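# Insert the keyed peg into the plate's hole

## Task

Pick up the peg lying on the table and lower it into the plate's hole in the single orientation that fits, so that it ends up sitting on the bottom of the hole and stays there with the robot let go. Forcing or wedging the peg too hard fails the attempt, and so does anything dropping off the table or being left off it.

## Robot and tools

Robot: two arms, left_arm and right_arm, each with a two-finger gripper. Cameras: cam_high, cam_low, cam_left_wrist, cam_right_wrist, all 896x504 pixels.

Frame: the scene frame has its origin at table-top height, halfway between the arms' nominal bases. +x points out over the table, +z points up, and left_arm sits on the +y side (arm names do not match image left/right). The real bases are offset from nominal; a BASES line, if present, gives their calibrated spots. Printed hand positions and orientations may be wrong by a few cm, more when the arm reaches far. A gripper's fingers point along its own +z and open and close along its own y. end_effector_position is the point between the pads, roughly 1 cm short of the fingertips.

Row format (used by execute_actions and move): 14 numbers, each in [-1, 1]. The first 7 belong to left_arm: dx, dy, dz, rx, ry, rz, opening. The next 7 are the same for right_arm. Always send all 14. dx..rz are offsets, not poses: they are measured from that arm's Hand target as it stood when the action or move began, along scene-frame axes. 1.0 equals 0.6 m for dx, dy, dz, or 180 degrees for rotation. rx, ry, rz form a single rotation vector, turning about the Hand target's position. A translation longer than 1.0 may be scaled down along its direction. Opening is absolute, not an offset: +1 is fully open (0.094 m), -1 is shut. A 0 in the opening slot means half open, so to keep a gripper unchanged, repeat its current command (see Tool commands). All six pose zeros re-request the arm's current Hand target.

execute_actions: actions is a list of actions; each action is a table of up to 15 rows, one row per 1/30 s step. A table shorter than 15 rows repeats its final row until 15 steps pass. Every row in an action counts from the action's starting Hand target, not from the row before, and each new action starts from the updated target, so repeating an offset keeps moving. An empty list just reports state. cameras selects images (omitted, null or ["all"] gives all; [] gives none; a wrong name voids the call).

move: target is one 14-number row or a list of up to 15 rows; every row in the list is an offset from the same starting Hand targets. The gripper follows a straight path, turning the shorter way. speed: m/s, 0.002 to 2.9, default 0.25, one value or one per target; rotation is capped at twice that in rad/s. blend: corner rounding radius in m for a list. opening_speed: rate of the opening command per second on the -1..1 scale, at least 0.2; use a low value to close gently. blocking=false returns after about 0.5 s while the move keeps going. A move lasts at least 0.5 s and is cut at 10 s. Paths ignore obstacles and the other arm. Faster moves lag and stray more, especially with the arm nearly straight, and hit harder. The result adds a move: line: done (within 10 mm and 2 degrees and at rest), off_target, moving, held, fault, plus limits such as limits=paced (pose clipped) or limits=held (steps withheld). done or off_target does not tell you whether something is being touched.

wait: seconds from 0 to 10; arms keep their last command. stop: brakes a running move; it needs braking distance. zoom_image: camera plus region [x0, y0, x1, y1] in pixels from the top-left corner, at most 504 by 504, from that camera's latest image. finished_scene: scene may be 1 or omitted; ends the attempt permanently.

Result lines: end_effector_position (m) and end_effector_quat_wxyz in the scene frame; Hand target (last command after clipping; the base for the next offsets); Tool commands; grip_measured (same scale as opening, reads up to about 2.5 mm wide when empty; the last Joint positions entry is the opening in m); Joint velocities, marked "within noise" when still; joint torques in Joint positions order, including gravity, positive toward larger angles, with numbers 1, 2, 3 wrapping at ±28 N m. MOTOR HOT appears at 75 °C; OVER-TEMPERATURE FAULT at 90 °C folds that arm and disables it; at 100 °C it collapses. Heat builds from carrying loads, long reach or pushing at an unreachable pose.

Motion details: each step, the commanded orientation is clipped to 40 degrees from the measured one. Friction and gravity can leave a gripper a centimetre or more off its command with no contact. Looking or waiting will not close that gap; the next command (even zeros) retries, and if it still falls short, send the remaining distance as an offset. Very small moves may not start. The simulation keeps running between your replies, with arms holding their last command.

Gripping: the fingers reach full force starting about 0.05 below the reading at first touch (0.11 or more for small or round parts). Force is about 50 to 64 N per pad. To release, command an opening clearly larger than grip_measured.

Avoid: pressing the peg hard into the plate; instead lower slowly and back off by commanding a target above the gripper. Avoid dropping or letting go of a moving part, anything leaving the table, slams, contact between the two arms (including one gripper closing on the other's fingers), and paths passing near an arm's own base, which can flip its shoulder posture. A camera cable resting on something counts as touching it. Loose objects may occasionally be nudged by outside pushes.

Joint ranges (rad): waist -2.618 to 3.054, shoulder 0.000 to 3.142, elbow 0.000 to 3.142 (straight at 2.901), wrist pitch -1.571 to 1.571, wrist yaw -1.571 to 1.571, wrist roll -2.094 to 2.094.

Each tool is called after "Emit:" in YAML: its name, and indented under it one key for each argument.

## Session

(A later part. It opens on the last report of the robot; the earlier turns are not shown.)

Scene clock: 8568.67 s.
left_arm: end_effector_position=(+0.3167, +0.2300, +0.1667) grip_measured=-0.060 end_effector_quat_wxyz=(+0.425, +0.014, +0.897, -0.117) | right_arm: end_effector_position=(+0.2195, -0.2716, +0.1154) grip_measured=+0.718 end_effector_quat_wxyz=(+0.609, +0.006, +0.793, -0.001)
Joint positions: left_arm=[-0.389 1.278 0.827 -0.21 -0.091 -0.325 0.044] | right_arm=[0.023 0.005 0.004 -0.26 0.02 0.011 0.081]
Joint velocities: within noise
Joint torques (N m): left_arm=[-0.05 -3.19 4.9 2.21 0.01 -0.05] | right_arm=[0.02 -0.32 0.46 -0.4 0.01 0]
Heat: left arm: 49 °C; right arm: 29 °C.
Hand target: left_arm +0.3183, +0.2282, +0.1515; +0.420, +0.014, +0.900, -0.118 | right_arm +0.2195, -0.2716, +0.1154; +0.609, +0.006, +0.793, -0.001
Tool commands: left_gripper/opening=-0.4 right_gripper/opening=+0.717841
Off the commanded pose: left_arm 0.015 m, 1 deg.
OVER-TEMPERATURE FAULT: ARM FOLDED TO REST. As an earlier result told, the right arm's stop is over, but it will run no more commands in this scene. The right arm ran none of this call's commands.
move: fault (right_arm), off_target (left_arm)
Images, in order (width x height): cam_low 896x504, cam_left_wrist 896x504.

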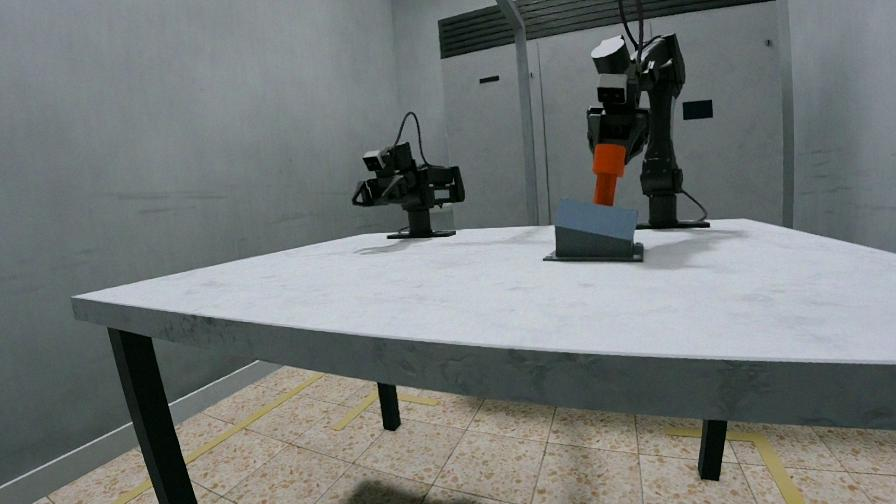

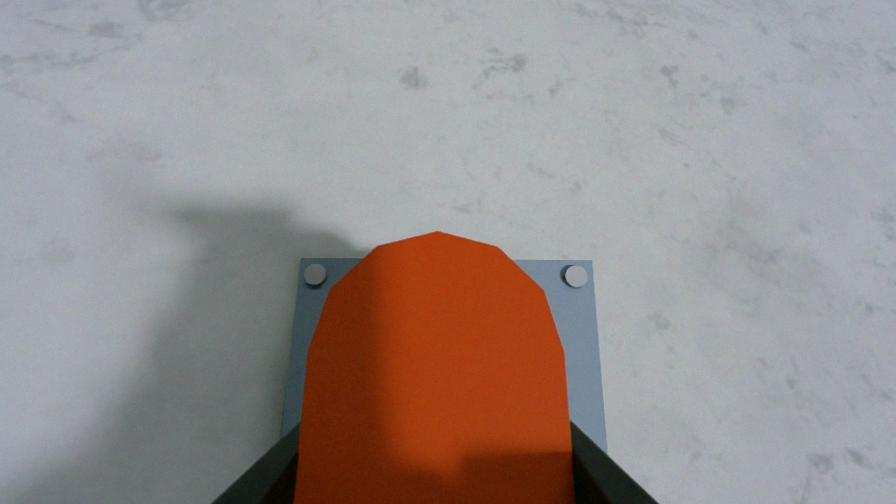

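Emit:
move:
  target:
    - [-0.002, 0.008, 0.095, 0, 0, 0, -0.4, 0, 0, 0, 0, 0, 0, 0.45]
    - [-0.002, 0.008, 0.05, 0, -0.011, 0, -0.4, 0, 0, 0, 0, 0, 0, 0.45]
  speed: 0.05
  cameras: ["cam_high", "cam_low", "cam_left_wrist"]

Emit:
zoom_image:
  camera: "cam_left_wrist"
  region: [270, 444, 330, 504]

Emit:
zoom_image:
  camera: "cam_left_wrist"
  region: [540, 444, 600, 504]

Emit:
zoom_image:
  camera: "cam_left_wrist"
  region: [280, 340, 340, 400]

Emit:
zoom_image:
  camera: "cam_left_wrist"
  region: [540, 340, 600, 400]

Emit:
zoom_image:
  camera: "cam_left_wrist"
  region: [410, 215, 470, 275]

Emit:
zoom_image:
  camera: "cam_low"
  region: [580, 155, 640, 215]

Emit:
zoom_image:
  camera: "cam_high"
  region: [330, 230, 370, 270]

Scene clock: 8678.07 s.
left_arm: end_effector_position=(+0.3149, +0.2302, +0.1716) grip_measured=-0.060 end_effector_quat_wxyz=(+0.415, +0.018, +0.902, -0.117) | right_arm: end_effector_position=(+0.2195, -0.2716, +0.1154) grip_measured=+0.718 end_effector_quat_wxyz=(+0.609, +0.006, +0.793, -0.001)
Joint positions: left_arm=[-0.385 1.277 0.864 -0.269 -0.079 -0.318 0.044] | right_arm=[0.023 0.005 0.004 -0.26 0.02 0.011 0.081]
Joint velocities: within noise
Joint torques (N m): left_arm=[0.39 -7.68 6.52 1.98 -0.11 0.05] | right_arm=[0.02 -0.32 0.46 -0.4 0.01 0]
Heat: left arm: 52 °C; right arm: 29 °C.
Hand target: left_arm +0.3172, +0.2330, +0.1815; +0.436, +0.016, +0.892, -0.118 | right_arm +0.2195, -0.2716, +0.1154; +0.609, +0.006, +0.793, -0.001
Tool commands: left_gripper/opening=-0.4 right_gripper/opening=+0.717841
Off the commanded pose: left_arm 0.010 m, 3 deg.
OVER-TEMPERATURE FAULT: ARM FOLDED TO REST. As an earlier result told, the right arm's stop is over, but it will run no more commands in this scene. The right arm ran none of this call's commands.
move: fault (right_arm), off_target (left_arm)
Images, in order (width x height): cam_high 896x504, cam_low 896x504, cam_left_wrist 896x504.

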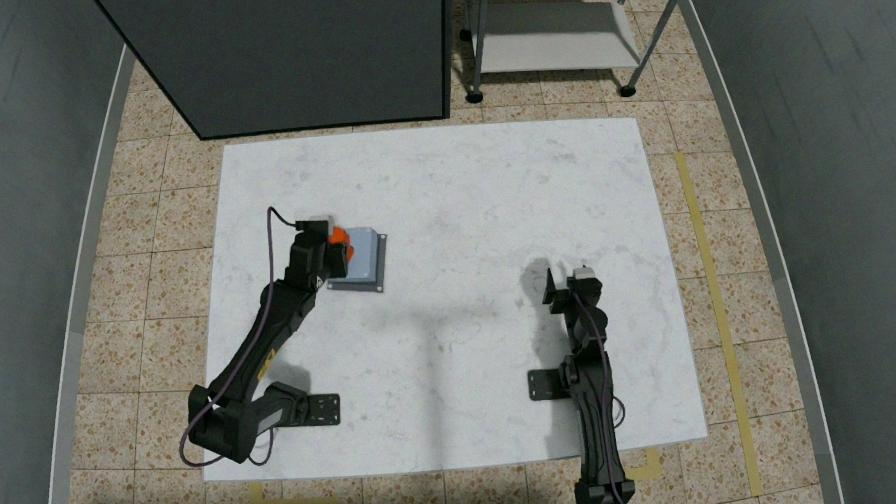

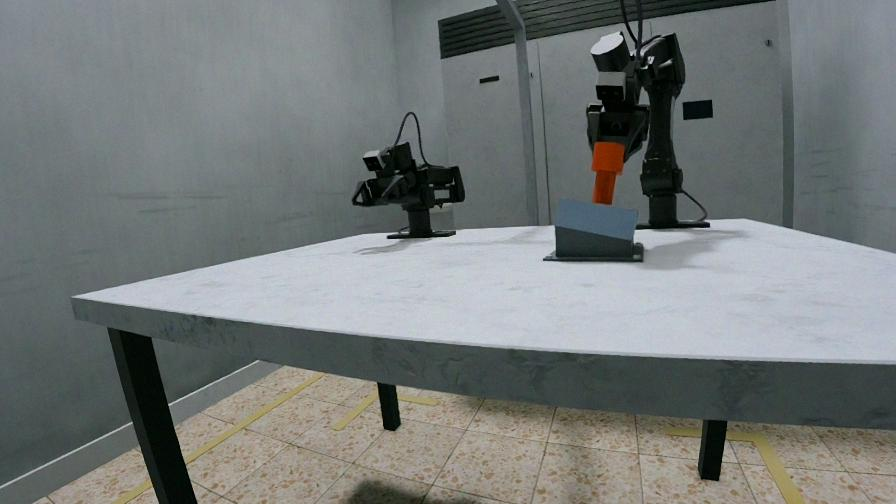

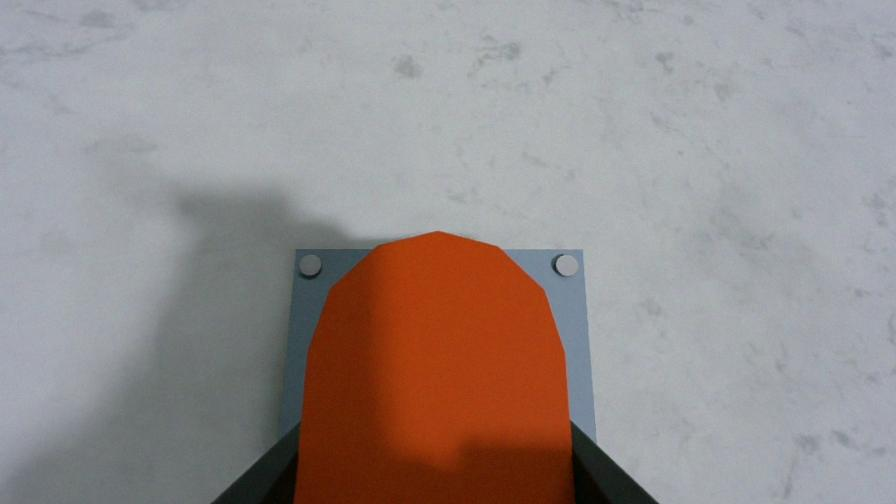

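Scaled by 8.400 from the camera's 896x504 image, which has a finer 1280x720 frame.

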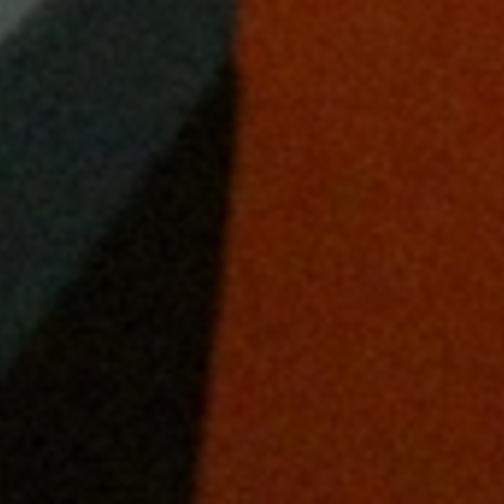

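Scaled by 8.400 from the camera's 896x504 image, which has a finer 1280x720 frame.

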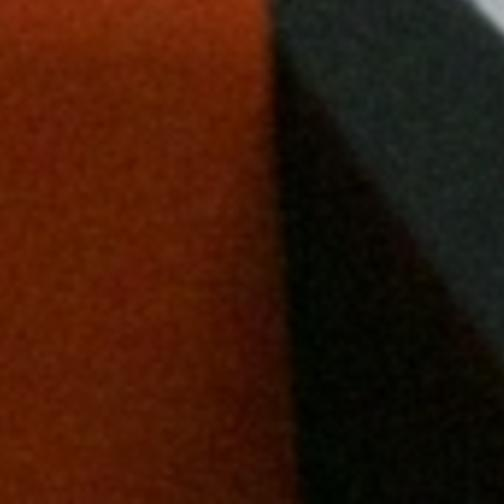

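Scaled by 8.400 from the camera's 896x504 image, which has a finer 1280x720 frame.

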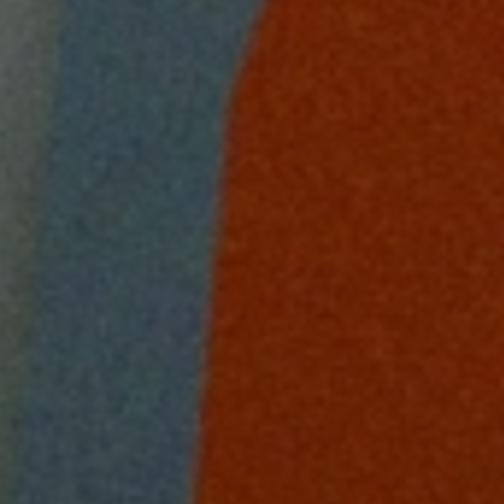

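Scaled by 8.400 from the camera's 896x504 image, which has a finer 1280x720 frame.

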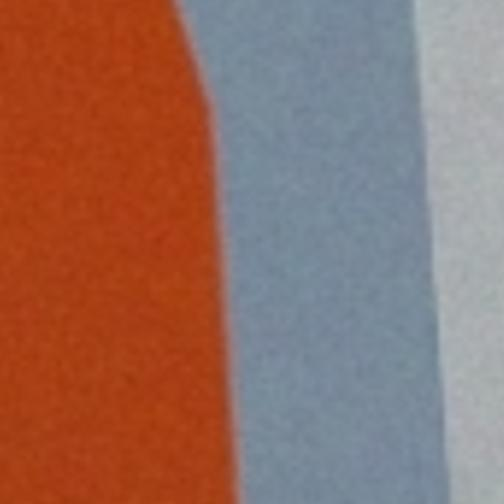

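Scaled by 8.400 from the camera's 896x504 image, which has a finer 1280x720 frame.

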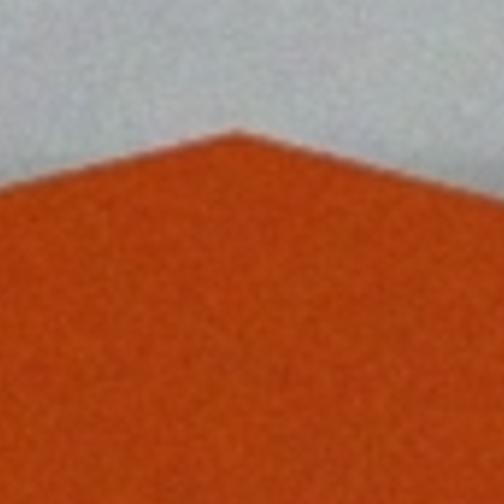

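Scaled by 8.400 from the camera's 896x504 image, which has a finer 1280x720 frame.

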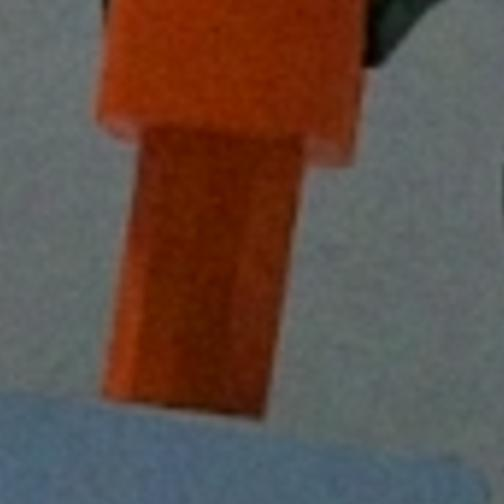

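Scaled by 12.600 from the camera's 896x504 image, which has a finer 1280x720 frame.

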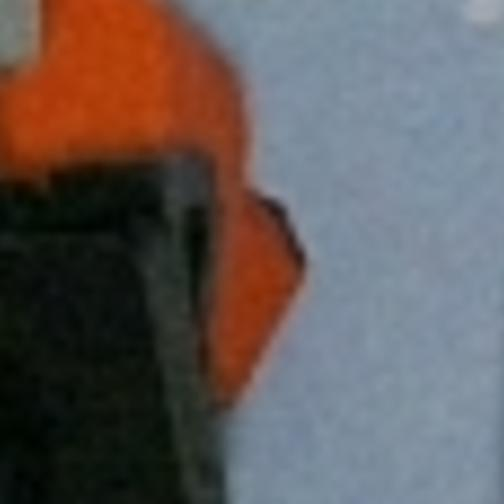

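Emit:
move:
  target:
    - [0, 0.0, 0.08, 0, 0, 0, -0.4, 0, 0, 0, 0, 0, 0, 0.45]
    - [-0.02, 0.2, 0.09, 0, 0, 0, -0.4, 0, 0, 0, 0, 0, 0, 0.45]
  speed: 0.1
  cameras: ["cam_high", "cam_low", "cam_left_wrist"]

Scene clock: 8734.73 s.
left_arm: end_effector_position=(+0.3052, +0.3538, +0.2190) grip_measured=-0.060 end_effector_quat_wxyz=(+0.414, +0.007, +0.903, -0.115) | right_arm: end_effector_position=(+0.2195, -0.2716, +0.1154) grip_measured=+0.718 end_effector_quat_wxyz=(+0.609, +0.006, +0.793, -0.001)
Joint positions: left_arm=[0.132 1.163 0.991 -0.552 0.307 -0.003 0.044] | right_arm=[0.023 0.005 0.004 -0.26 0.02 0.011 0.081]
Joint velocities: within noise
Joint torques (N m): left_arm=[0.54 -6.68 8.35 1.78 0.27 0.08] | right_arm=[0.02 -0.32 0.46 -0.4 0.01 0]
Heat: left arm: 49 °C; right arm: 29 °C.
Hand target: left_arm +0.3052, +0.3530, +0.2355; +0.436, +0.016, +0.892, -0.118 | right_arm +0.2195, -0.2716, +0.1154; +0.609, +0.006, +0.793, -0.001
Tool commands: left_gripper/opening=-0.4 right_gripper/opening=+0.717841
Off the commanded pose: left_arm 0.017 m, 3 deg.
OVER-TEMPERATURE FAULT: ARM FOLDED TO REST. As an earlier result told, the right arm's stop is over, but it will run no more commands in this scene. The right arm ran none of this call's commands.
move: fault (right_arm), off_target (left_arm)
Images, in order (width x height): cam_high 896x504, cam_low 896x504, cam_left_wrist 896x504.

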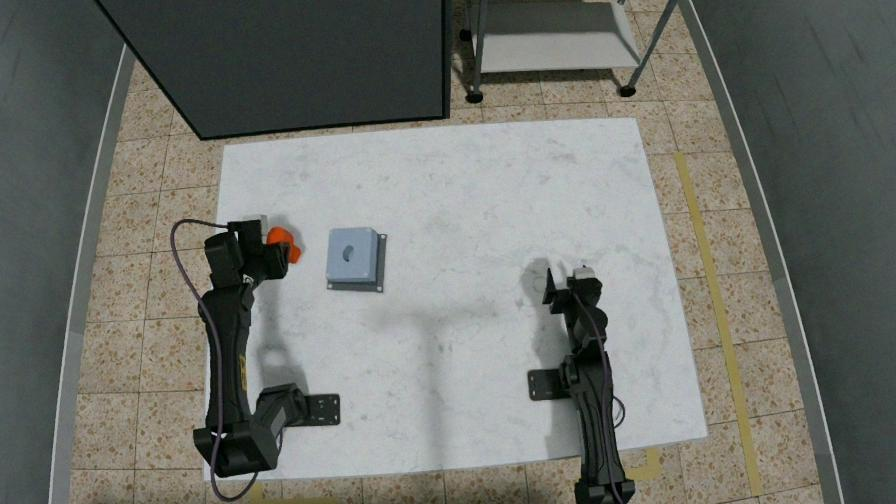

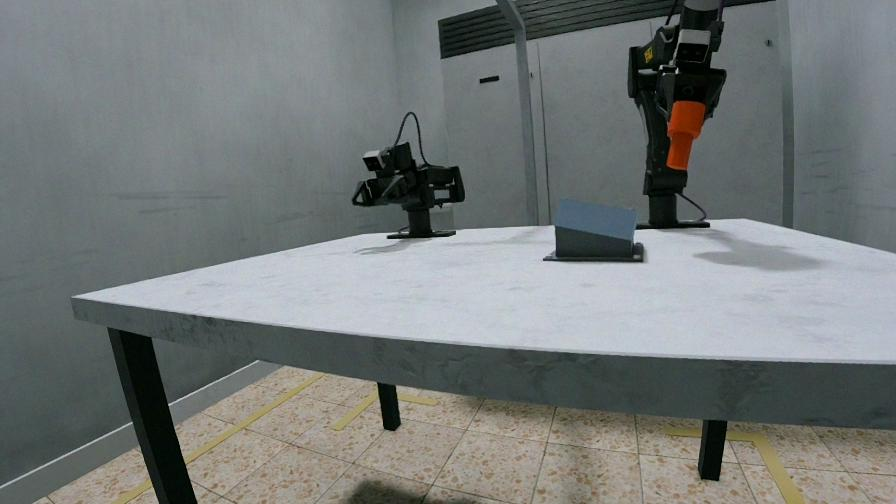

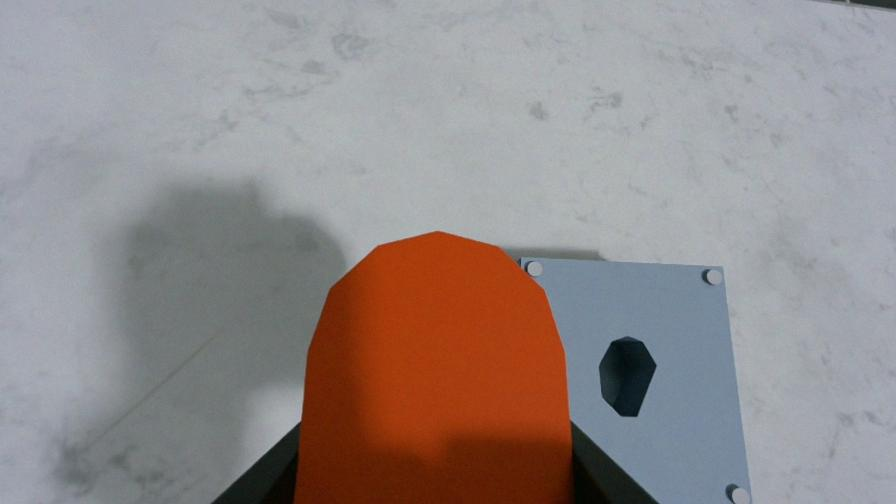

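Emit:
zoom_image:
  camera: "cam_left_wrist"
  region: [580, 325, 680, 425]

Emit:
zoom_image:
  camera: "cam_left_wrist"
  region: [505, 245, 565, 305]

Emit:
zoom_image:
  camera: "cam_left_wrist"
  region: [685, 245, 745, 305]

Emit:
zoom_image:
  camera: "cam_left_wrist"
  region: [705, 444, 765, 504]

Scaled by 5.040 from the camera's 896x504 image, which has a finer 1280x720 frame.

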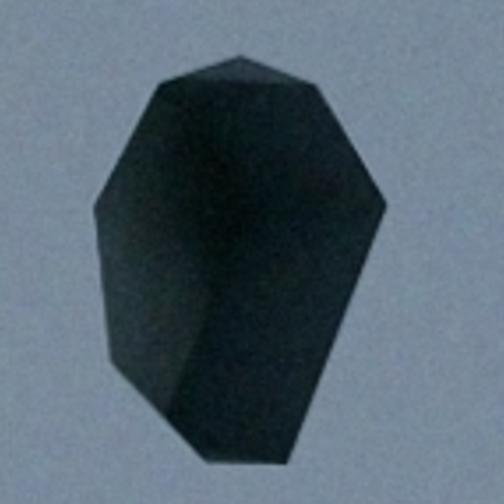

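Scaled by 8.400 from the camera's 896x504 image, which has a finer 1280x720 frame.

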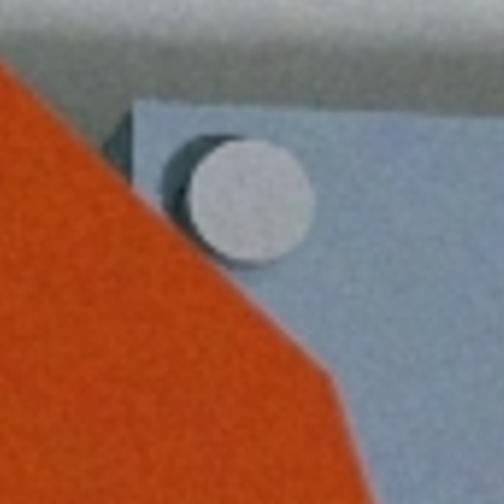

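Scaled by 8.400 from the camera's 896x504 image, which has a finer 1280x720 frame.

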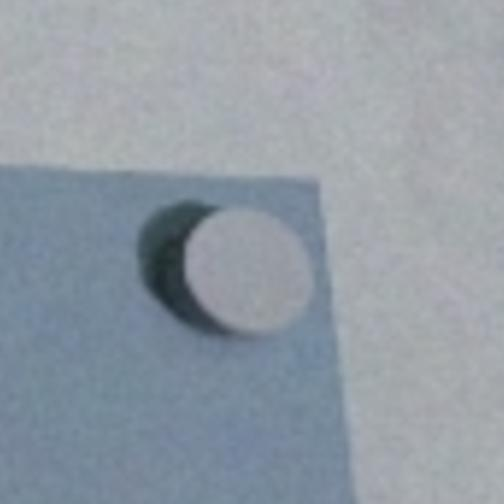

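Scaled by 8.400 from the camera's 896x504 image, which has a finer 1280x720 frame.

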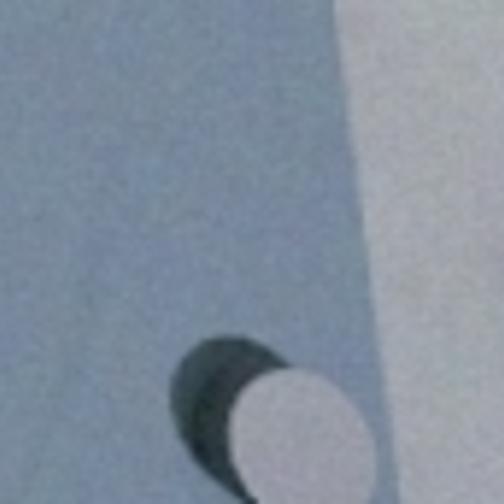

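Emit:
move:
  target:
    - [-0.09, 0.05, 0, 0, 0, 0, -0.4, 0, 0, 0, 0, 0, 0, 0.45]
  speed: 0.1
  cameras: ["cam_high", "cam_left_wrist"]

Scene clock: 8882.83 s.
left_arm: end_effector_position=(+0.2538, +0.3860, +0.2319) grip_measured=-0.060 end_effector_quat_wxyz=(+0.427, +0.008, +0.897, -0.112) | right_arm: end_effector_position=(+0.2195, -0.2716, +0.1154) grip_measured=+0.718 end_effector_quat_wxyz=(+0.609, +0.006, +0.793, -0.001)
Joint positions: left_arm=[0.35 0.989 0.947 -0.712 0.466 0.151 0.044] | right_arm=[0.023 0.005 0.004 -0.26 0.02 0.011 0.081]
Joint velocities: within noise
Joint torques (N m): left_arm=[0.61 -4.1 6.46 1.68 0.42 0.04] | right_arm=[0.02 -0.32 0.46 -0.4 0.01 0]
Heat: left arm: 43 °C; right arm: 29 °C.
Hand target: left_arm +0.2512, +0.3830, +0.2355; +0.436, +0.016, +0.892, -0.118 | right_arm +0.2195, -0.2716, +0.1154; +0.609, +0.006, +0.793, -0.001
Tool commands: left_gripper/opening=-0.4 right_gripper/opening=+0.717841
Off the commanded pose: left_arm 0.005 m, 2 deg.
OVER-TEMPERATURE FAULT: ARM FOLDED TO REST. As an earlier result told, the right arm's stop is over, but it will run no more commands in this scene. The right arm ran none of this call's commands.
move: fault (right_arm)
Images, in order (width x height): cam_high 896x504, cam_left_wrist 896x504.

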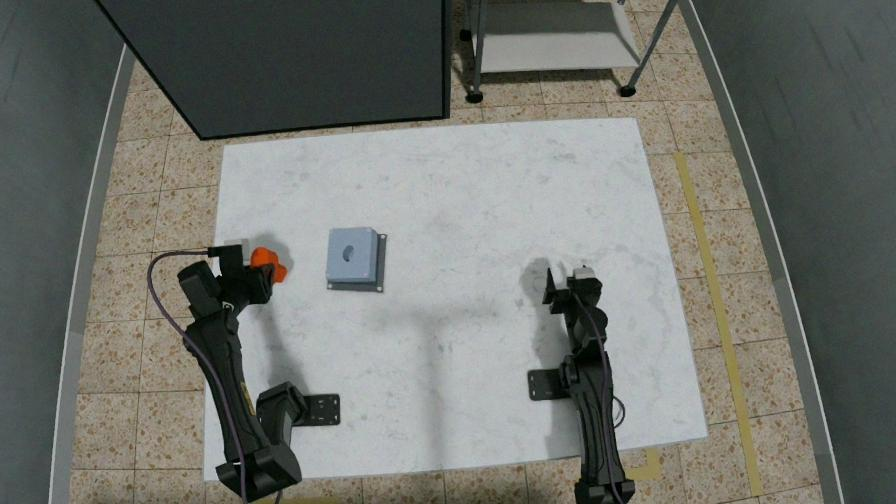

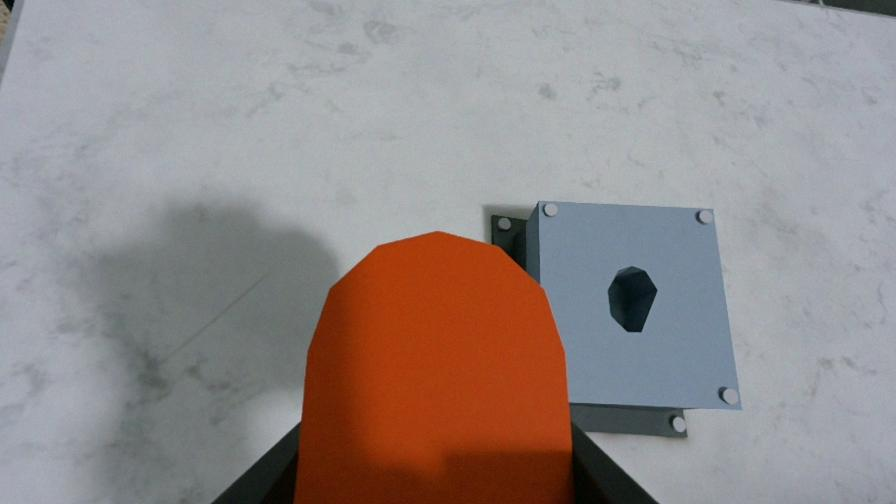

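Emit:
zoom_image:
  camera: "cam_left_wrist"
  region: [525, 190, 575, 240]

Emit:
zoom_image:
  camera: "cam_left_wrist"
  region: [680, 190, 730, 240]

Emit:
zoom_image:
  camera: "cam_left_wrist"
  region: [700, 370, 750, 420]

Emit:
zoom_image:
  camera: "cam_left_wrist"
  region: [560, 380, 610, 430]

Emit:
zoom_image:
  camera: "cam_left_wrist"
  region: [525, 240, 575, 290]

Emit:
zoom_image:
  camera: "cam_left_wrist"
  region: [597, 259, 667, 339]

Scaled by 10.080 from the camera's 896x504 image, which has a finer 1280x720 frame.

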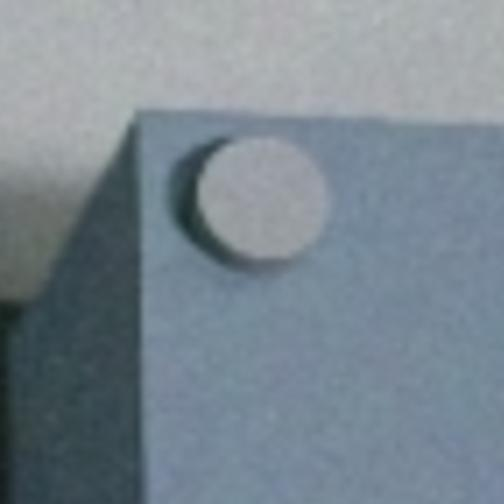

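Scaled by 10.080 from the camera's 896x504 image, which has a finer 1280x720 frame.

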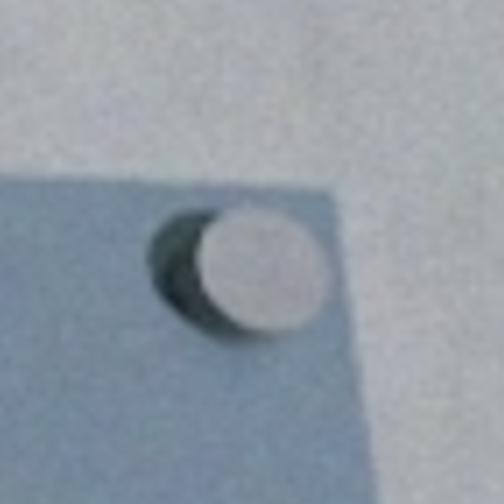

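Scaled by 10.080 from the camera's 896x504 image, which has a finer 1280x720 frame.

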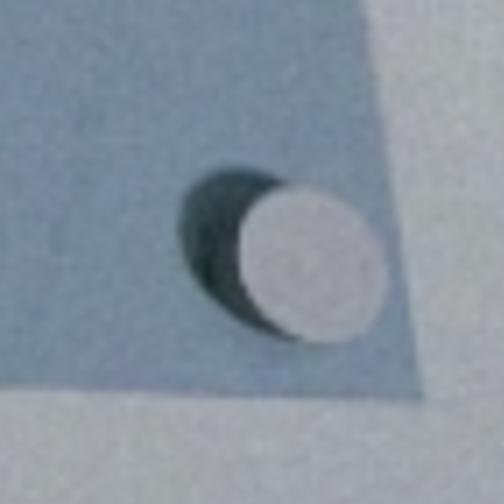

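Scaled by 10.080 from the camera's 896x504 image, which has a finer 1280x720 frame.

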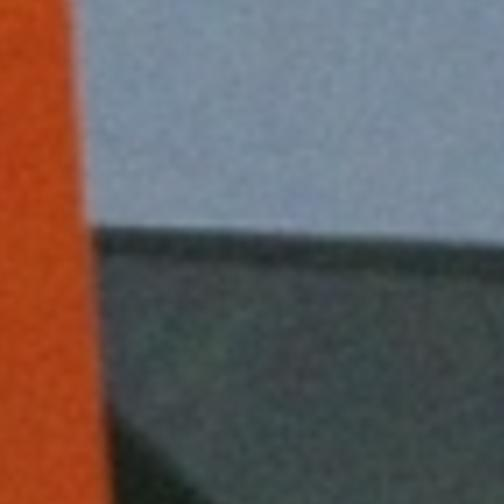

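Scaled by 10.080 from the camera's 896x504 image, which has a finer 1280x720 frame.

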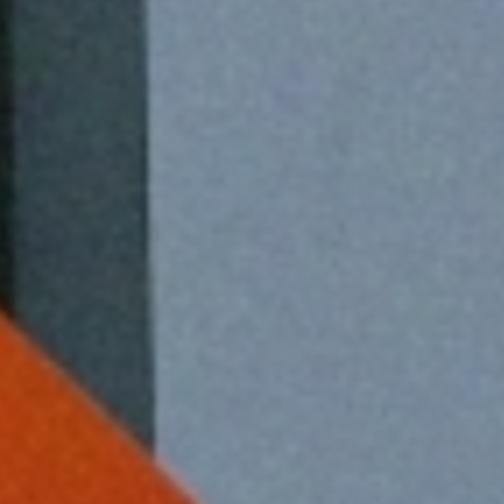

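Scaled by 6.300 from the camera's 896x504 image, which has a finer 1280x720 frame.

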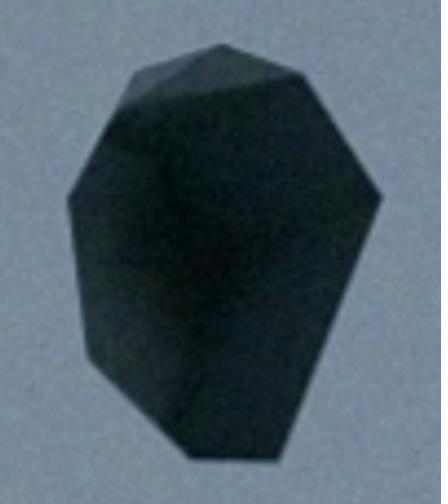

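Emit:
zoom_image:
  camera: "cam_left_wrist"
  region: [290, 332, 330, 372]

Emit:
zoom_image:
  camera: "cam_left_wrist"
  region: [545, 332, 585, 372]

Emit:
zoom_image:
  camera: "cam_left_wrist"
  region: [310, 268, 350, 308]

Emit:
zoom_image:
  camera: "cam_left_wrist"
  region: [525, 268, 565, 308]

Emit:
zoom_image:
  camera: "cam_left_wrist"
  region: [357, 225, 397, 265]

Emit:
zoom_image:
  camera: "cam_left_wrist"
  region: [479, 225, 519, 265]

Scaled by 12.600 from the camera's 896x504 image, which has a finer 1280x720 frame.

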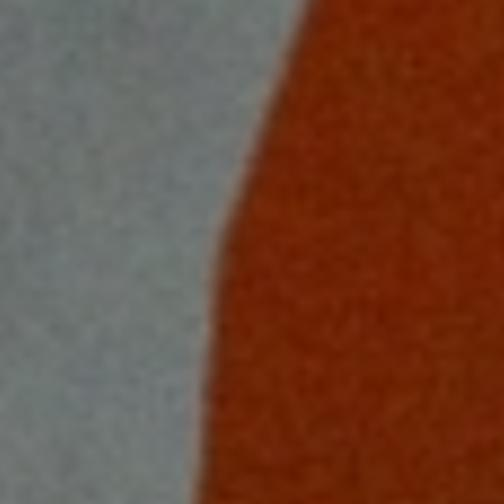

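Scaled by 12.600 from the camera's 896x504 image, which has a finer 1280x720 frame.

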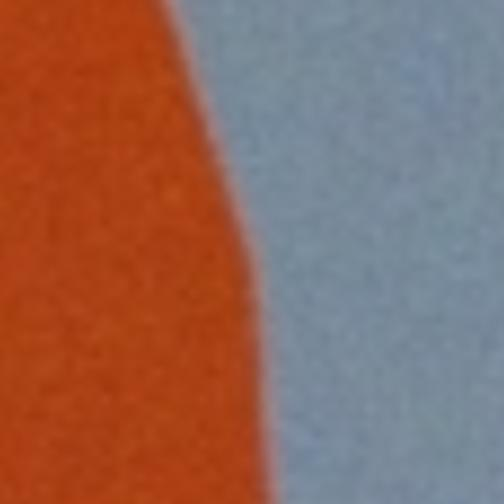

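Scaled by 12.600 from the camera's 896x504 image, which has a finer 1280x720 frame.

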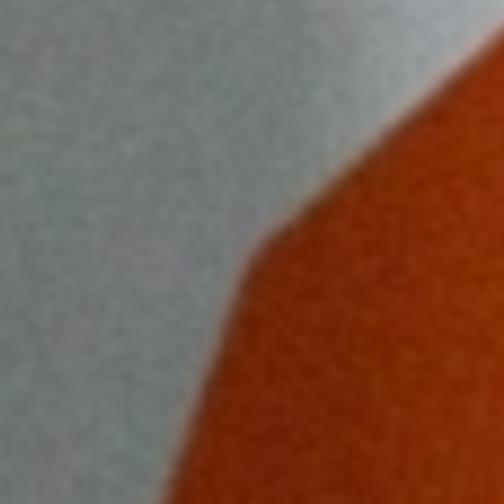

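Scaled by 12.600 from the camera's 896x504 image, which has a finer 1280x720 frame.

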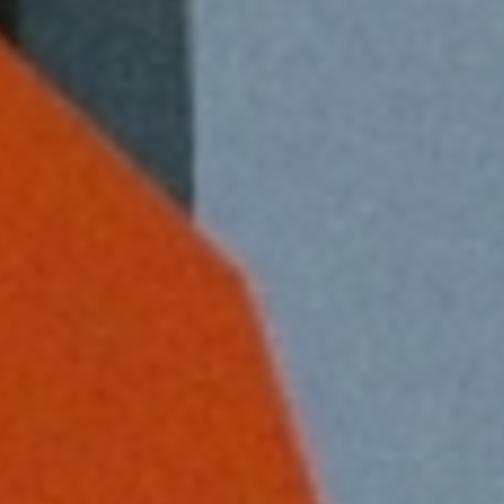

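Scaled by 12.600 from the camera's 896x504 image, which has a finer 1280x720 frame.

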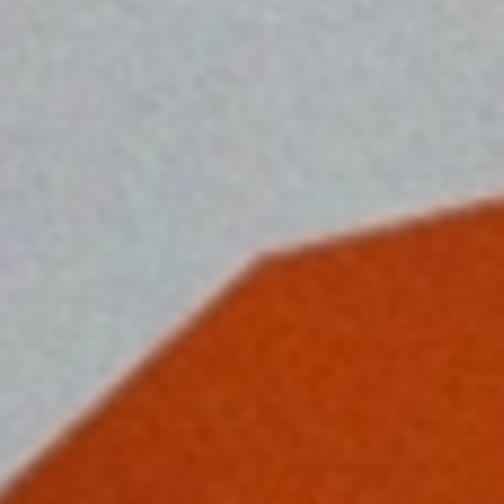

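Scaled by 12.600 from the camera's 896x504 image, which has a finer 1280x720 frame.

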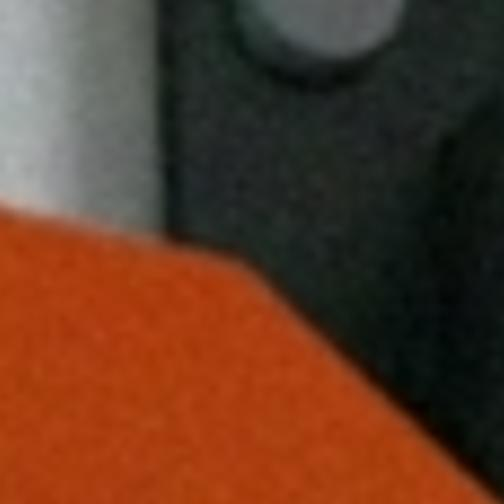

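Emit:
move:
  target:
    - [0.1097, -0.2525, -0.0175, 0, -0.0028, 0, -0.4, 0, 0, 0, 0, 0, 0, 0.45]
    - [0.11, -0.2533, -0.0942, 0, -0.0028, 0, -0.4, 0, 0, 0, 0, 0, 0, 0.45]
  speed: [0.12, 0.04]
  cameras: ["cam_high", "cam_low", "cam_left_wrist"]

Emit:
zoom_image:
  camera: "cam_left_wrist"
  region: [280, 232, 320, 272]

Emit:
zoom_image:
  camera: "cam_left_wrist"
  region: [565, 232, 605, 272]

Emit:
zoom_image:
  camera: "cam_left_wrist"
  region: [270, 400, 310, 440]

Emit:
zoom_image:
  camera: "cam_left_wrist"
  region: [570, 400, 610, 440]

Emit:
zoom_image:
  camera: "cam_low"
  region: [580, 155, 640, 215]

Emit:
zoom_image:
  camera: "cam_high"
  region: [330, 230, 370, 270]

Scene clock: 9214.40 s.
left_arm: end_effector_position=(+0.3141, +0.2327, +0.1789) grip_measured=-0.060 end_effector_quat_wxyz=(+0.431, +0.019, +0.895, -0.118) | right_arm: end_effector_position=(+0.2195, -0.2716, +0.1154) grip_measured=+0.718 end_effector_quat_wxyz=(+0.609, +0.006, +0.793, -0.001)
Joint positions: left_arm=[-0.381 1.247 0.846 -0.246 -0.082 -0.309 0.044] | right_arm=[0.023 0.005 0.004 -0.26 0.02 0.011 0.081]
Joint velocities: within noise
Joint torques (N m): left_arm=[-0.55 -4.64 6.74 2.1 -0.15 -0.05] | right_arm=[0.02 -0.32 0.46 -0.4 0.01 0]
Heat: left arm: 40 °C; right arm: 29 °C.
Hand target: left_arm +0.3172, +0.2310, +0.1790; +0.440, +0.016, +0.890, -0.118 | right_arm +0.2195, -0.2716, +0.1154; +0.609, +0.006, +0.793, -0.001
Tool commands: left_gripper/opening=-0.4 right_gripper/opening=+0.717841
Off the commanded pose: left_arm 0.004 m, 1 deg.
OVER-TEMPERATURE FAULT: ARM FOLDED TO REST. As an earlier result told, the right arm's stop is over, but it will run no more commands in this scene. The right arm ran none of this call's commands.
move: fault (right_arm)
Images, in order (width x height): cam_high 896x504, cam_low 896x504, cam_left_wrist 896x504.

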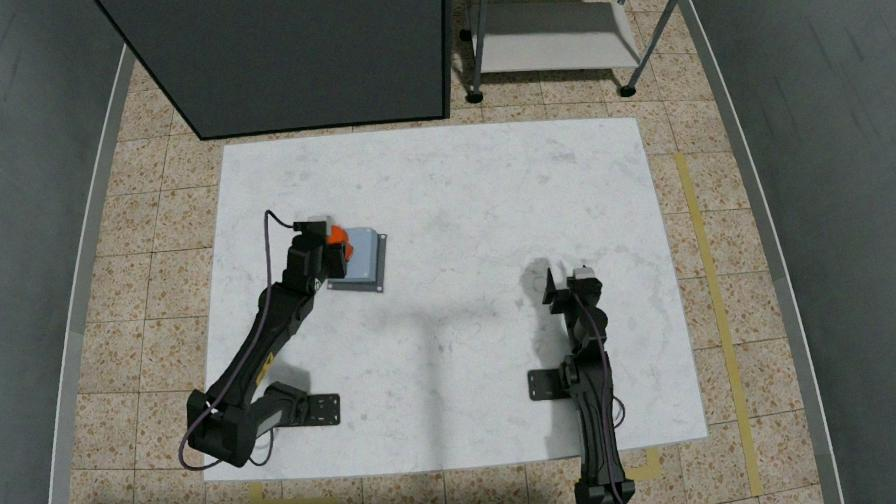

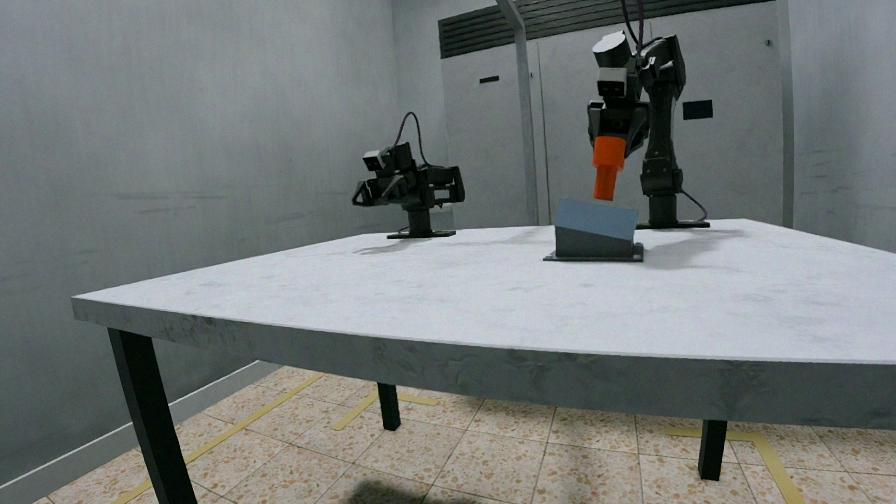

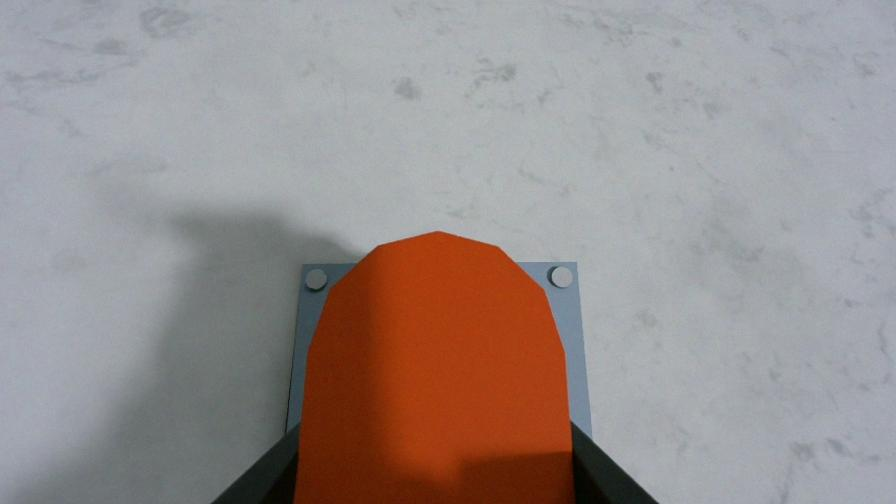

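Scaled by 12.600 from the camera's 896x504 image, which has a finer 1280x720 frame.

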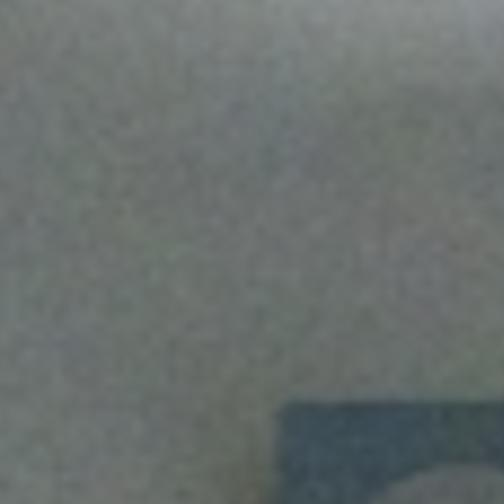

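Scaled by 12.600 from the camera's 896x504 image, which has a finer 1280x720 frame.

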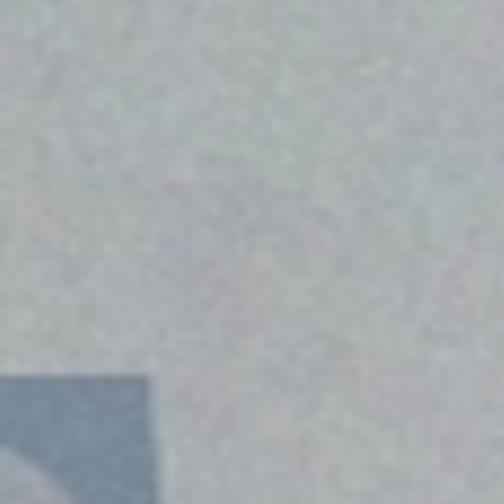

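Scaled by 12.600 from the camera's 896x504 image, which has a finer 1280x720 frame.

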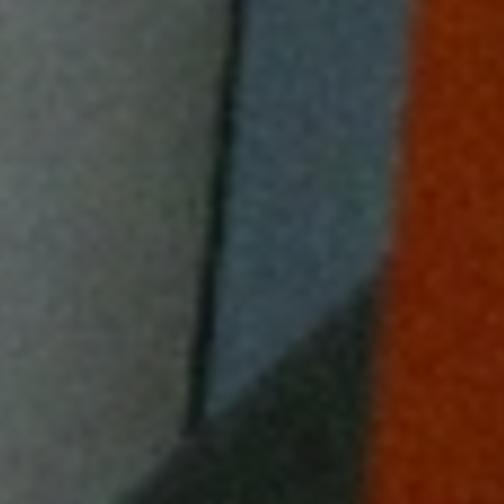

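Scaled by 12.600 from the camera's 896x504 image, which has a finer 1280x720 frame.

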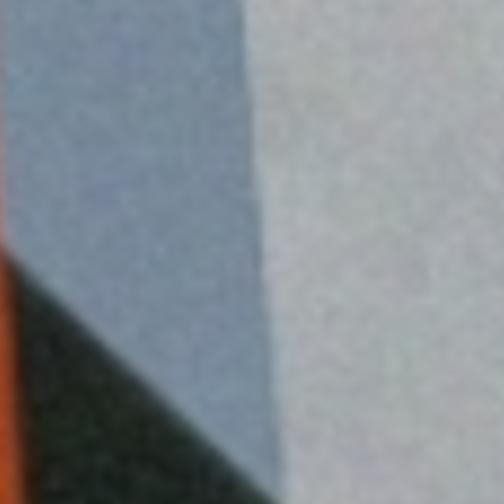

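Scaled by 8.400 from the camera's 896x504 image, which has a finer 1280x720 frame.

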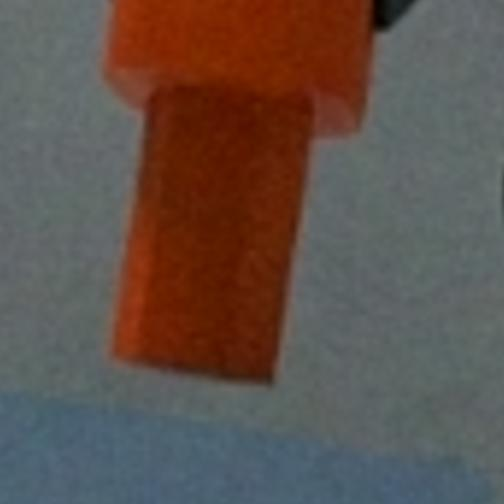

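Scaled by 12.600 from the camera's 896x504 image, which has a finer 1280x720 frame.

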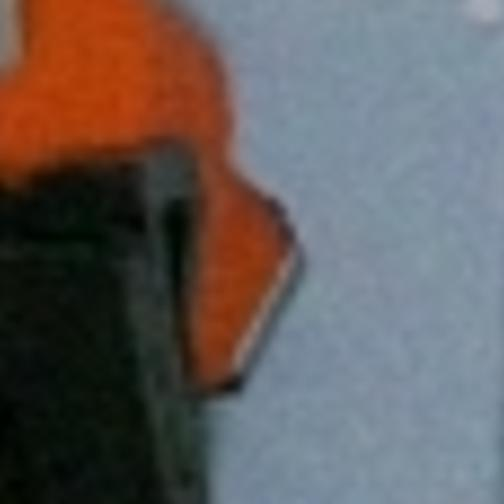

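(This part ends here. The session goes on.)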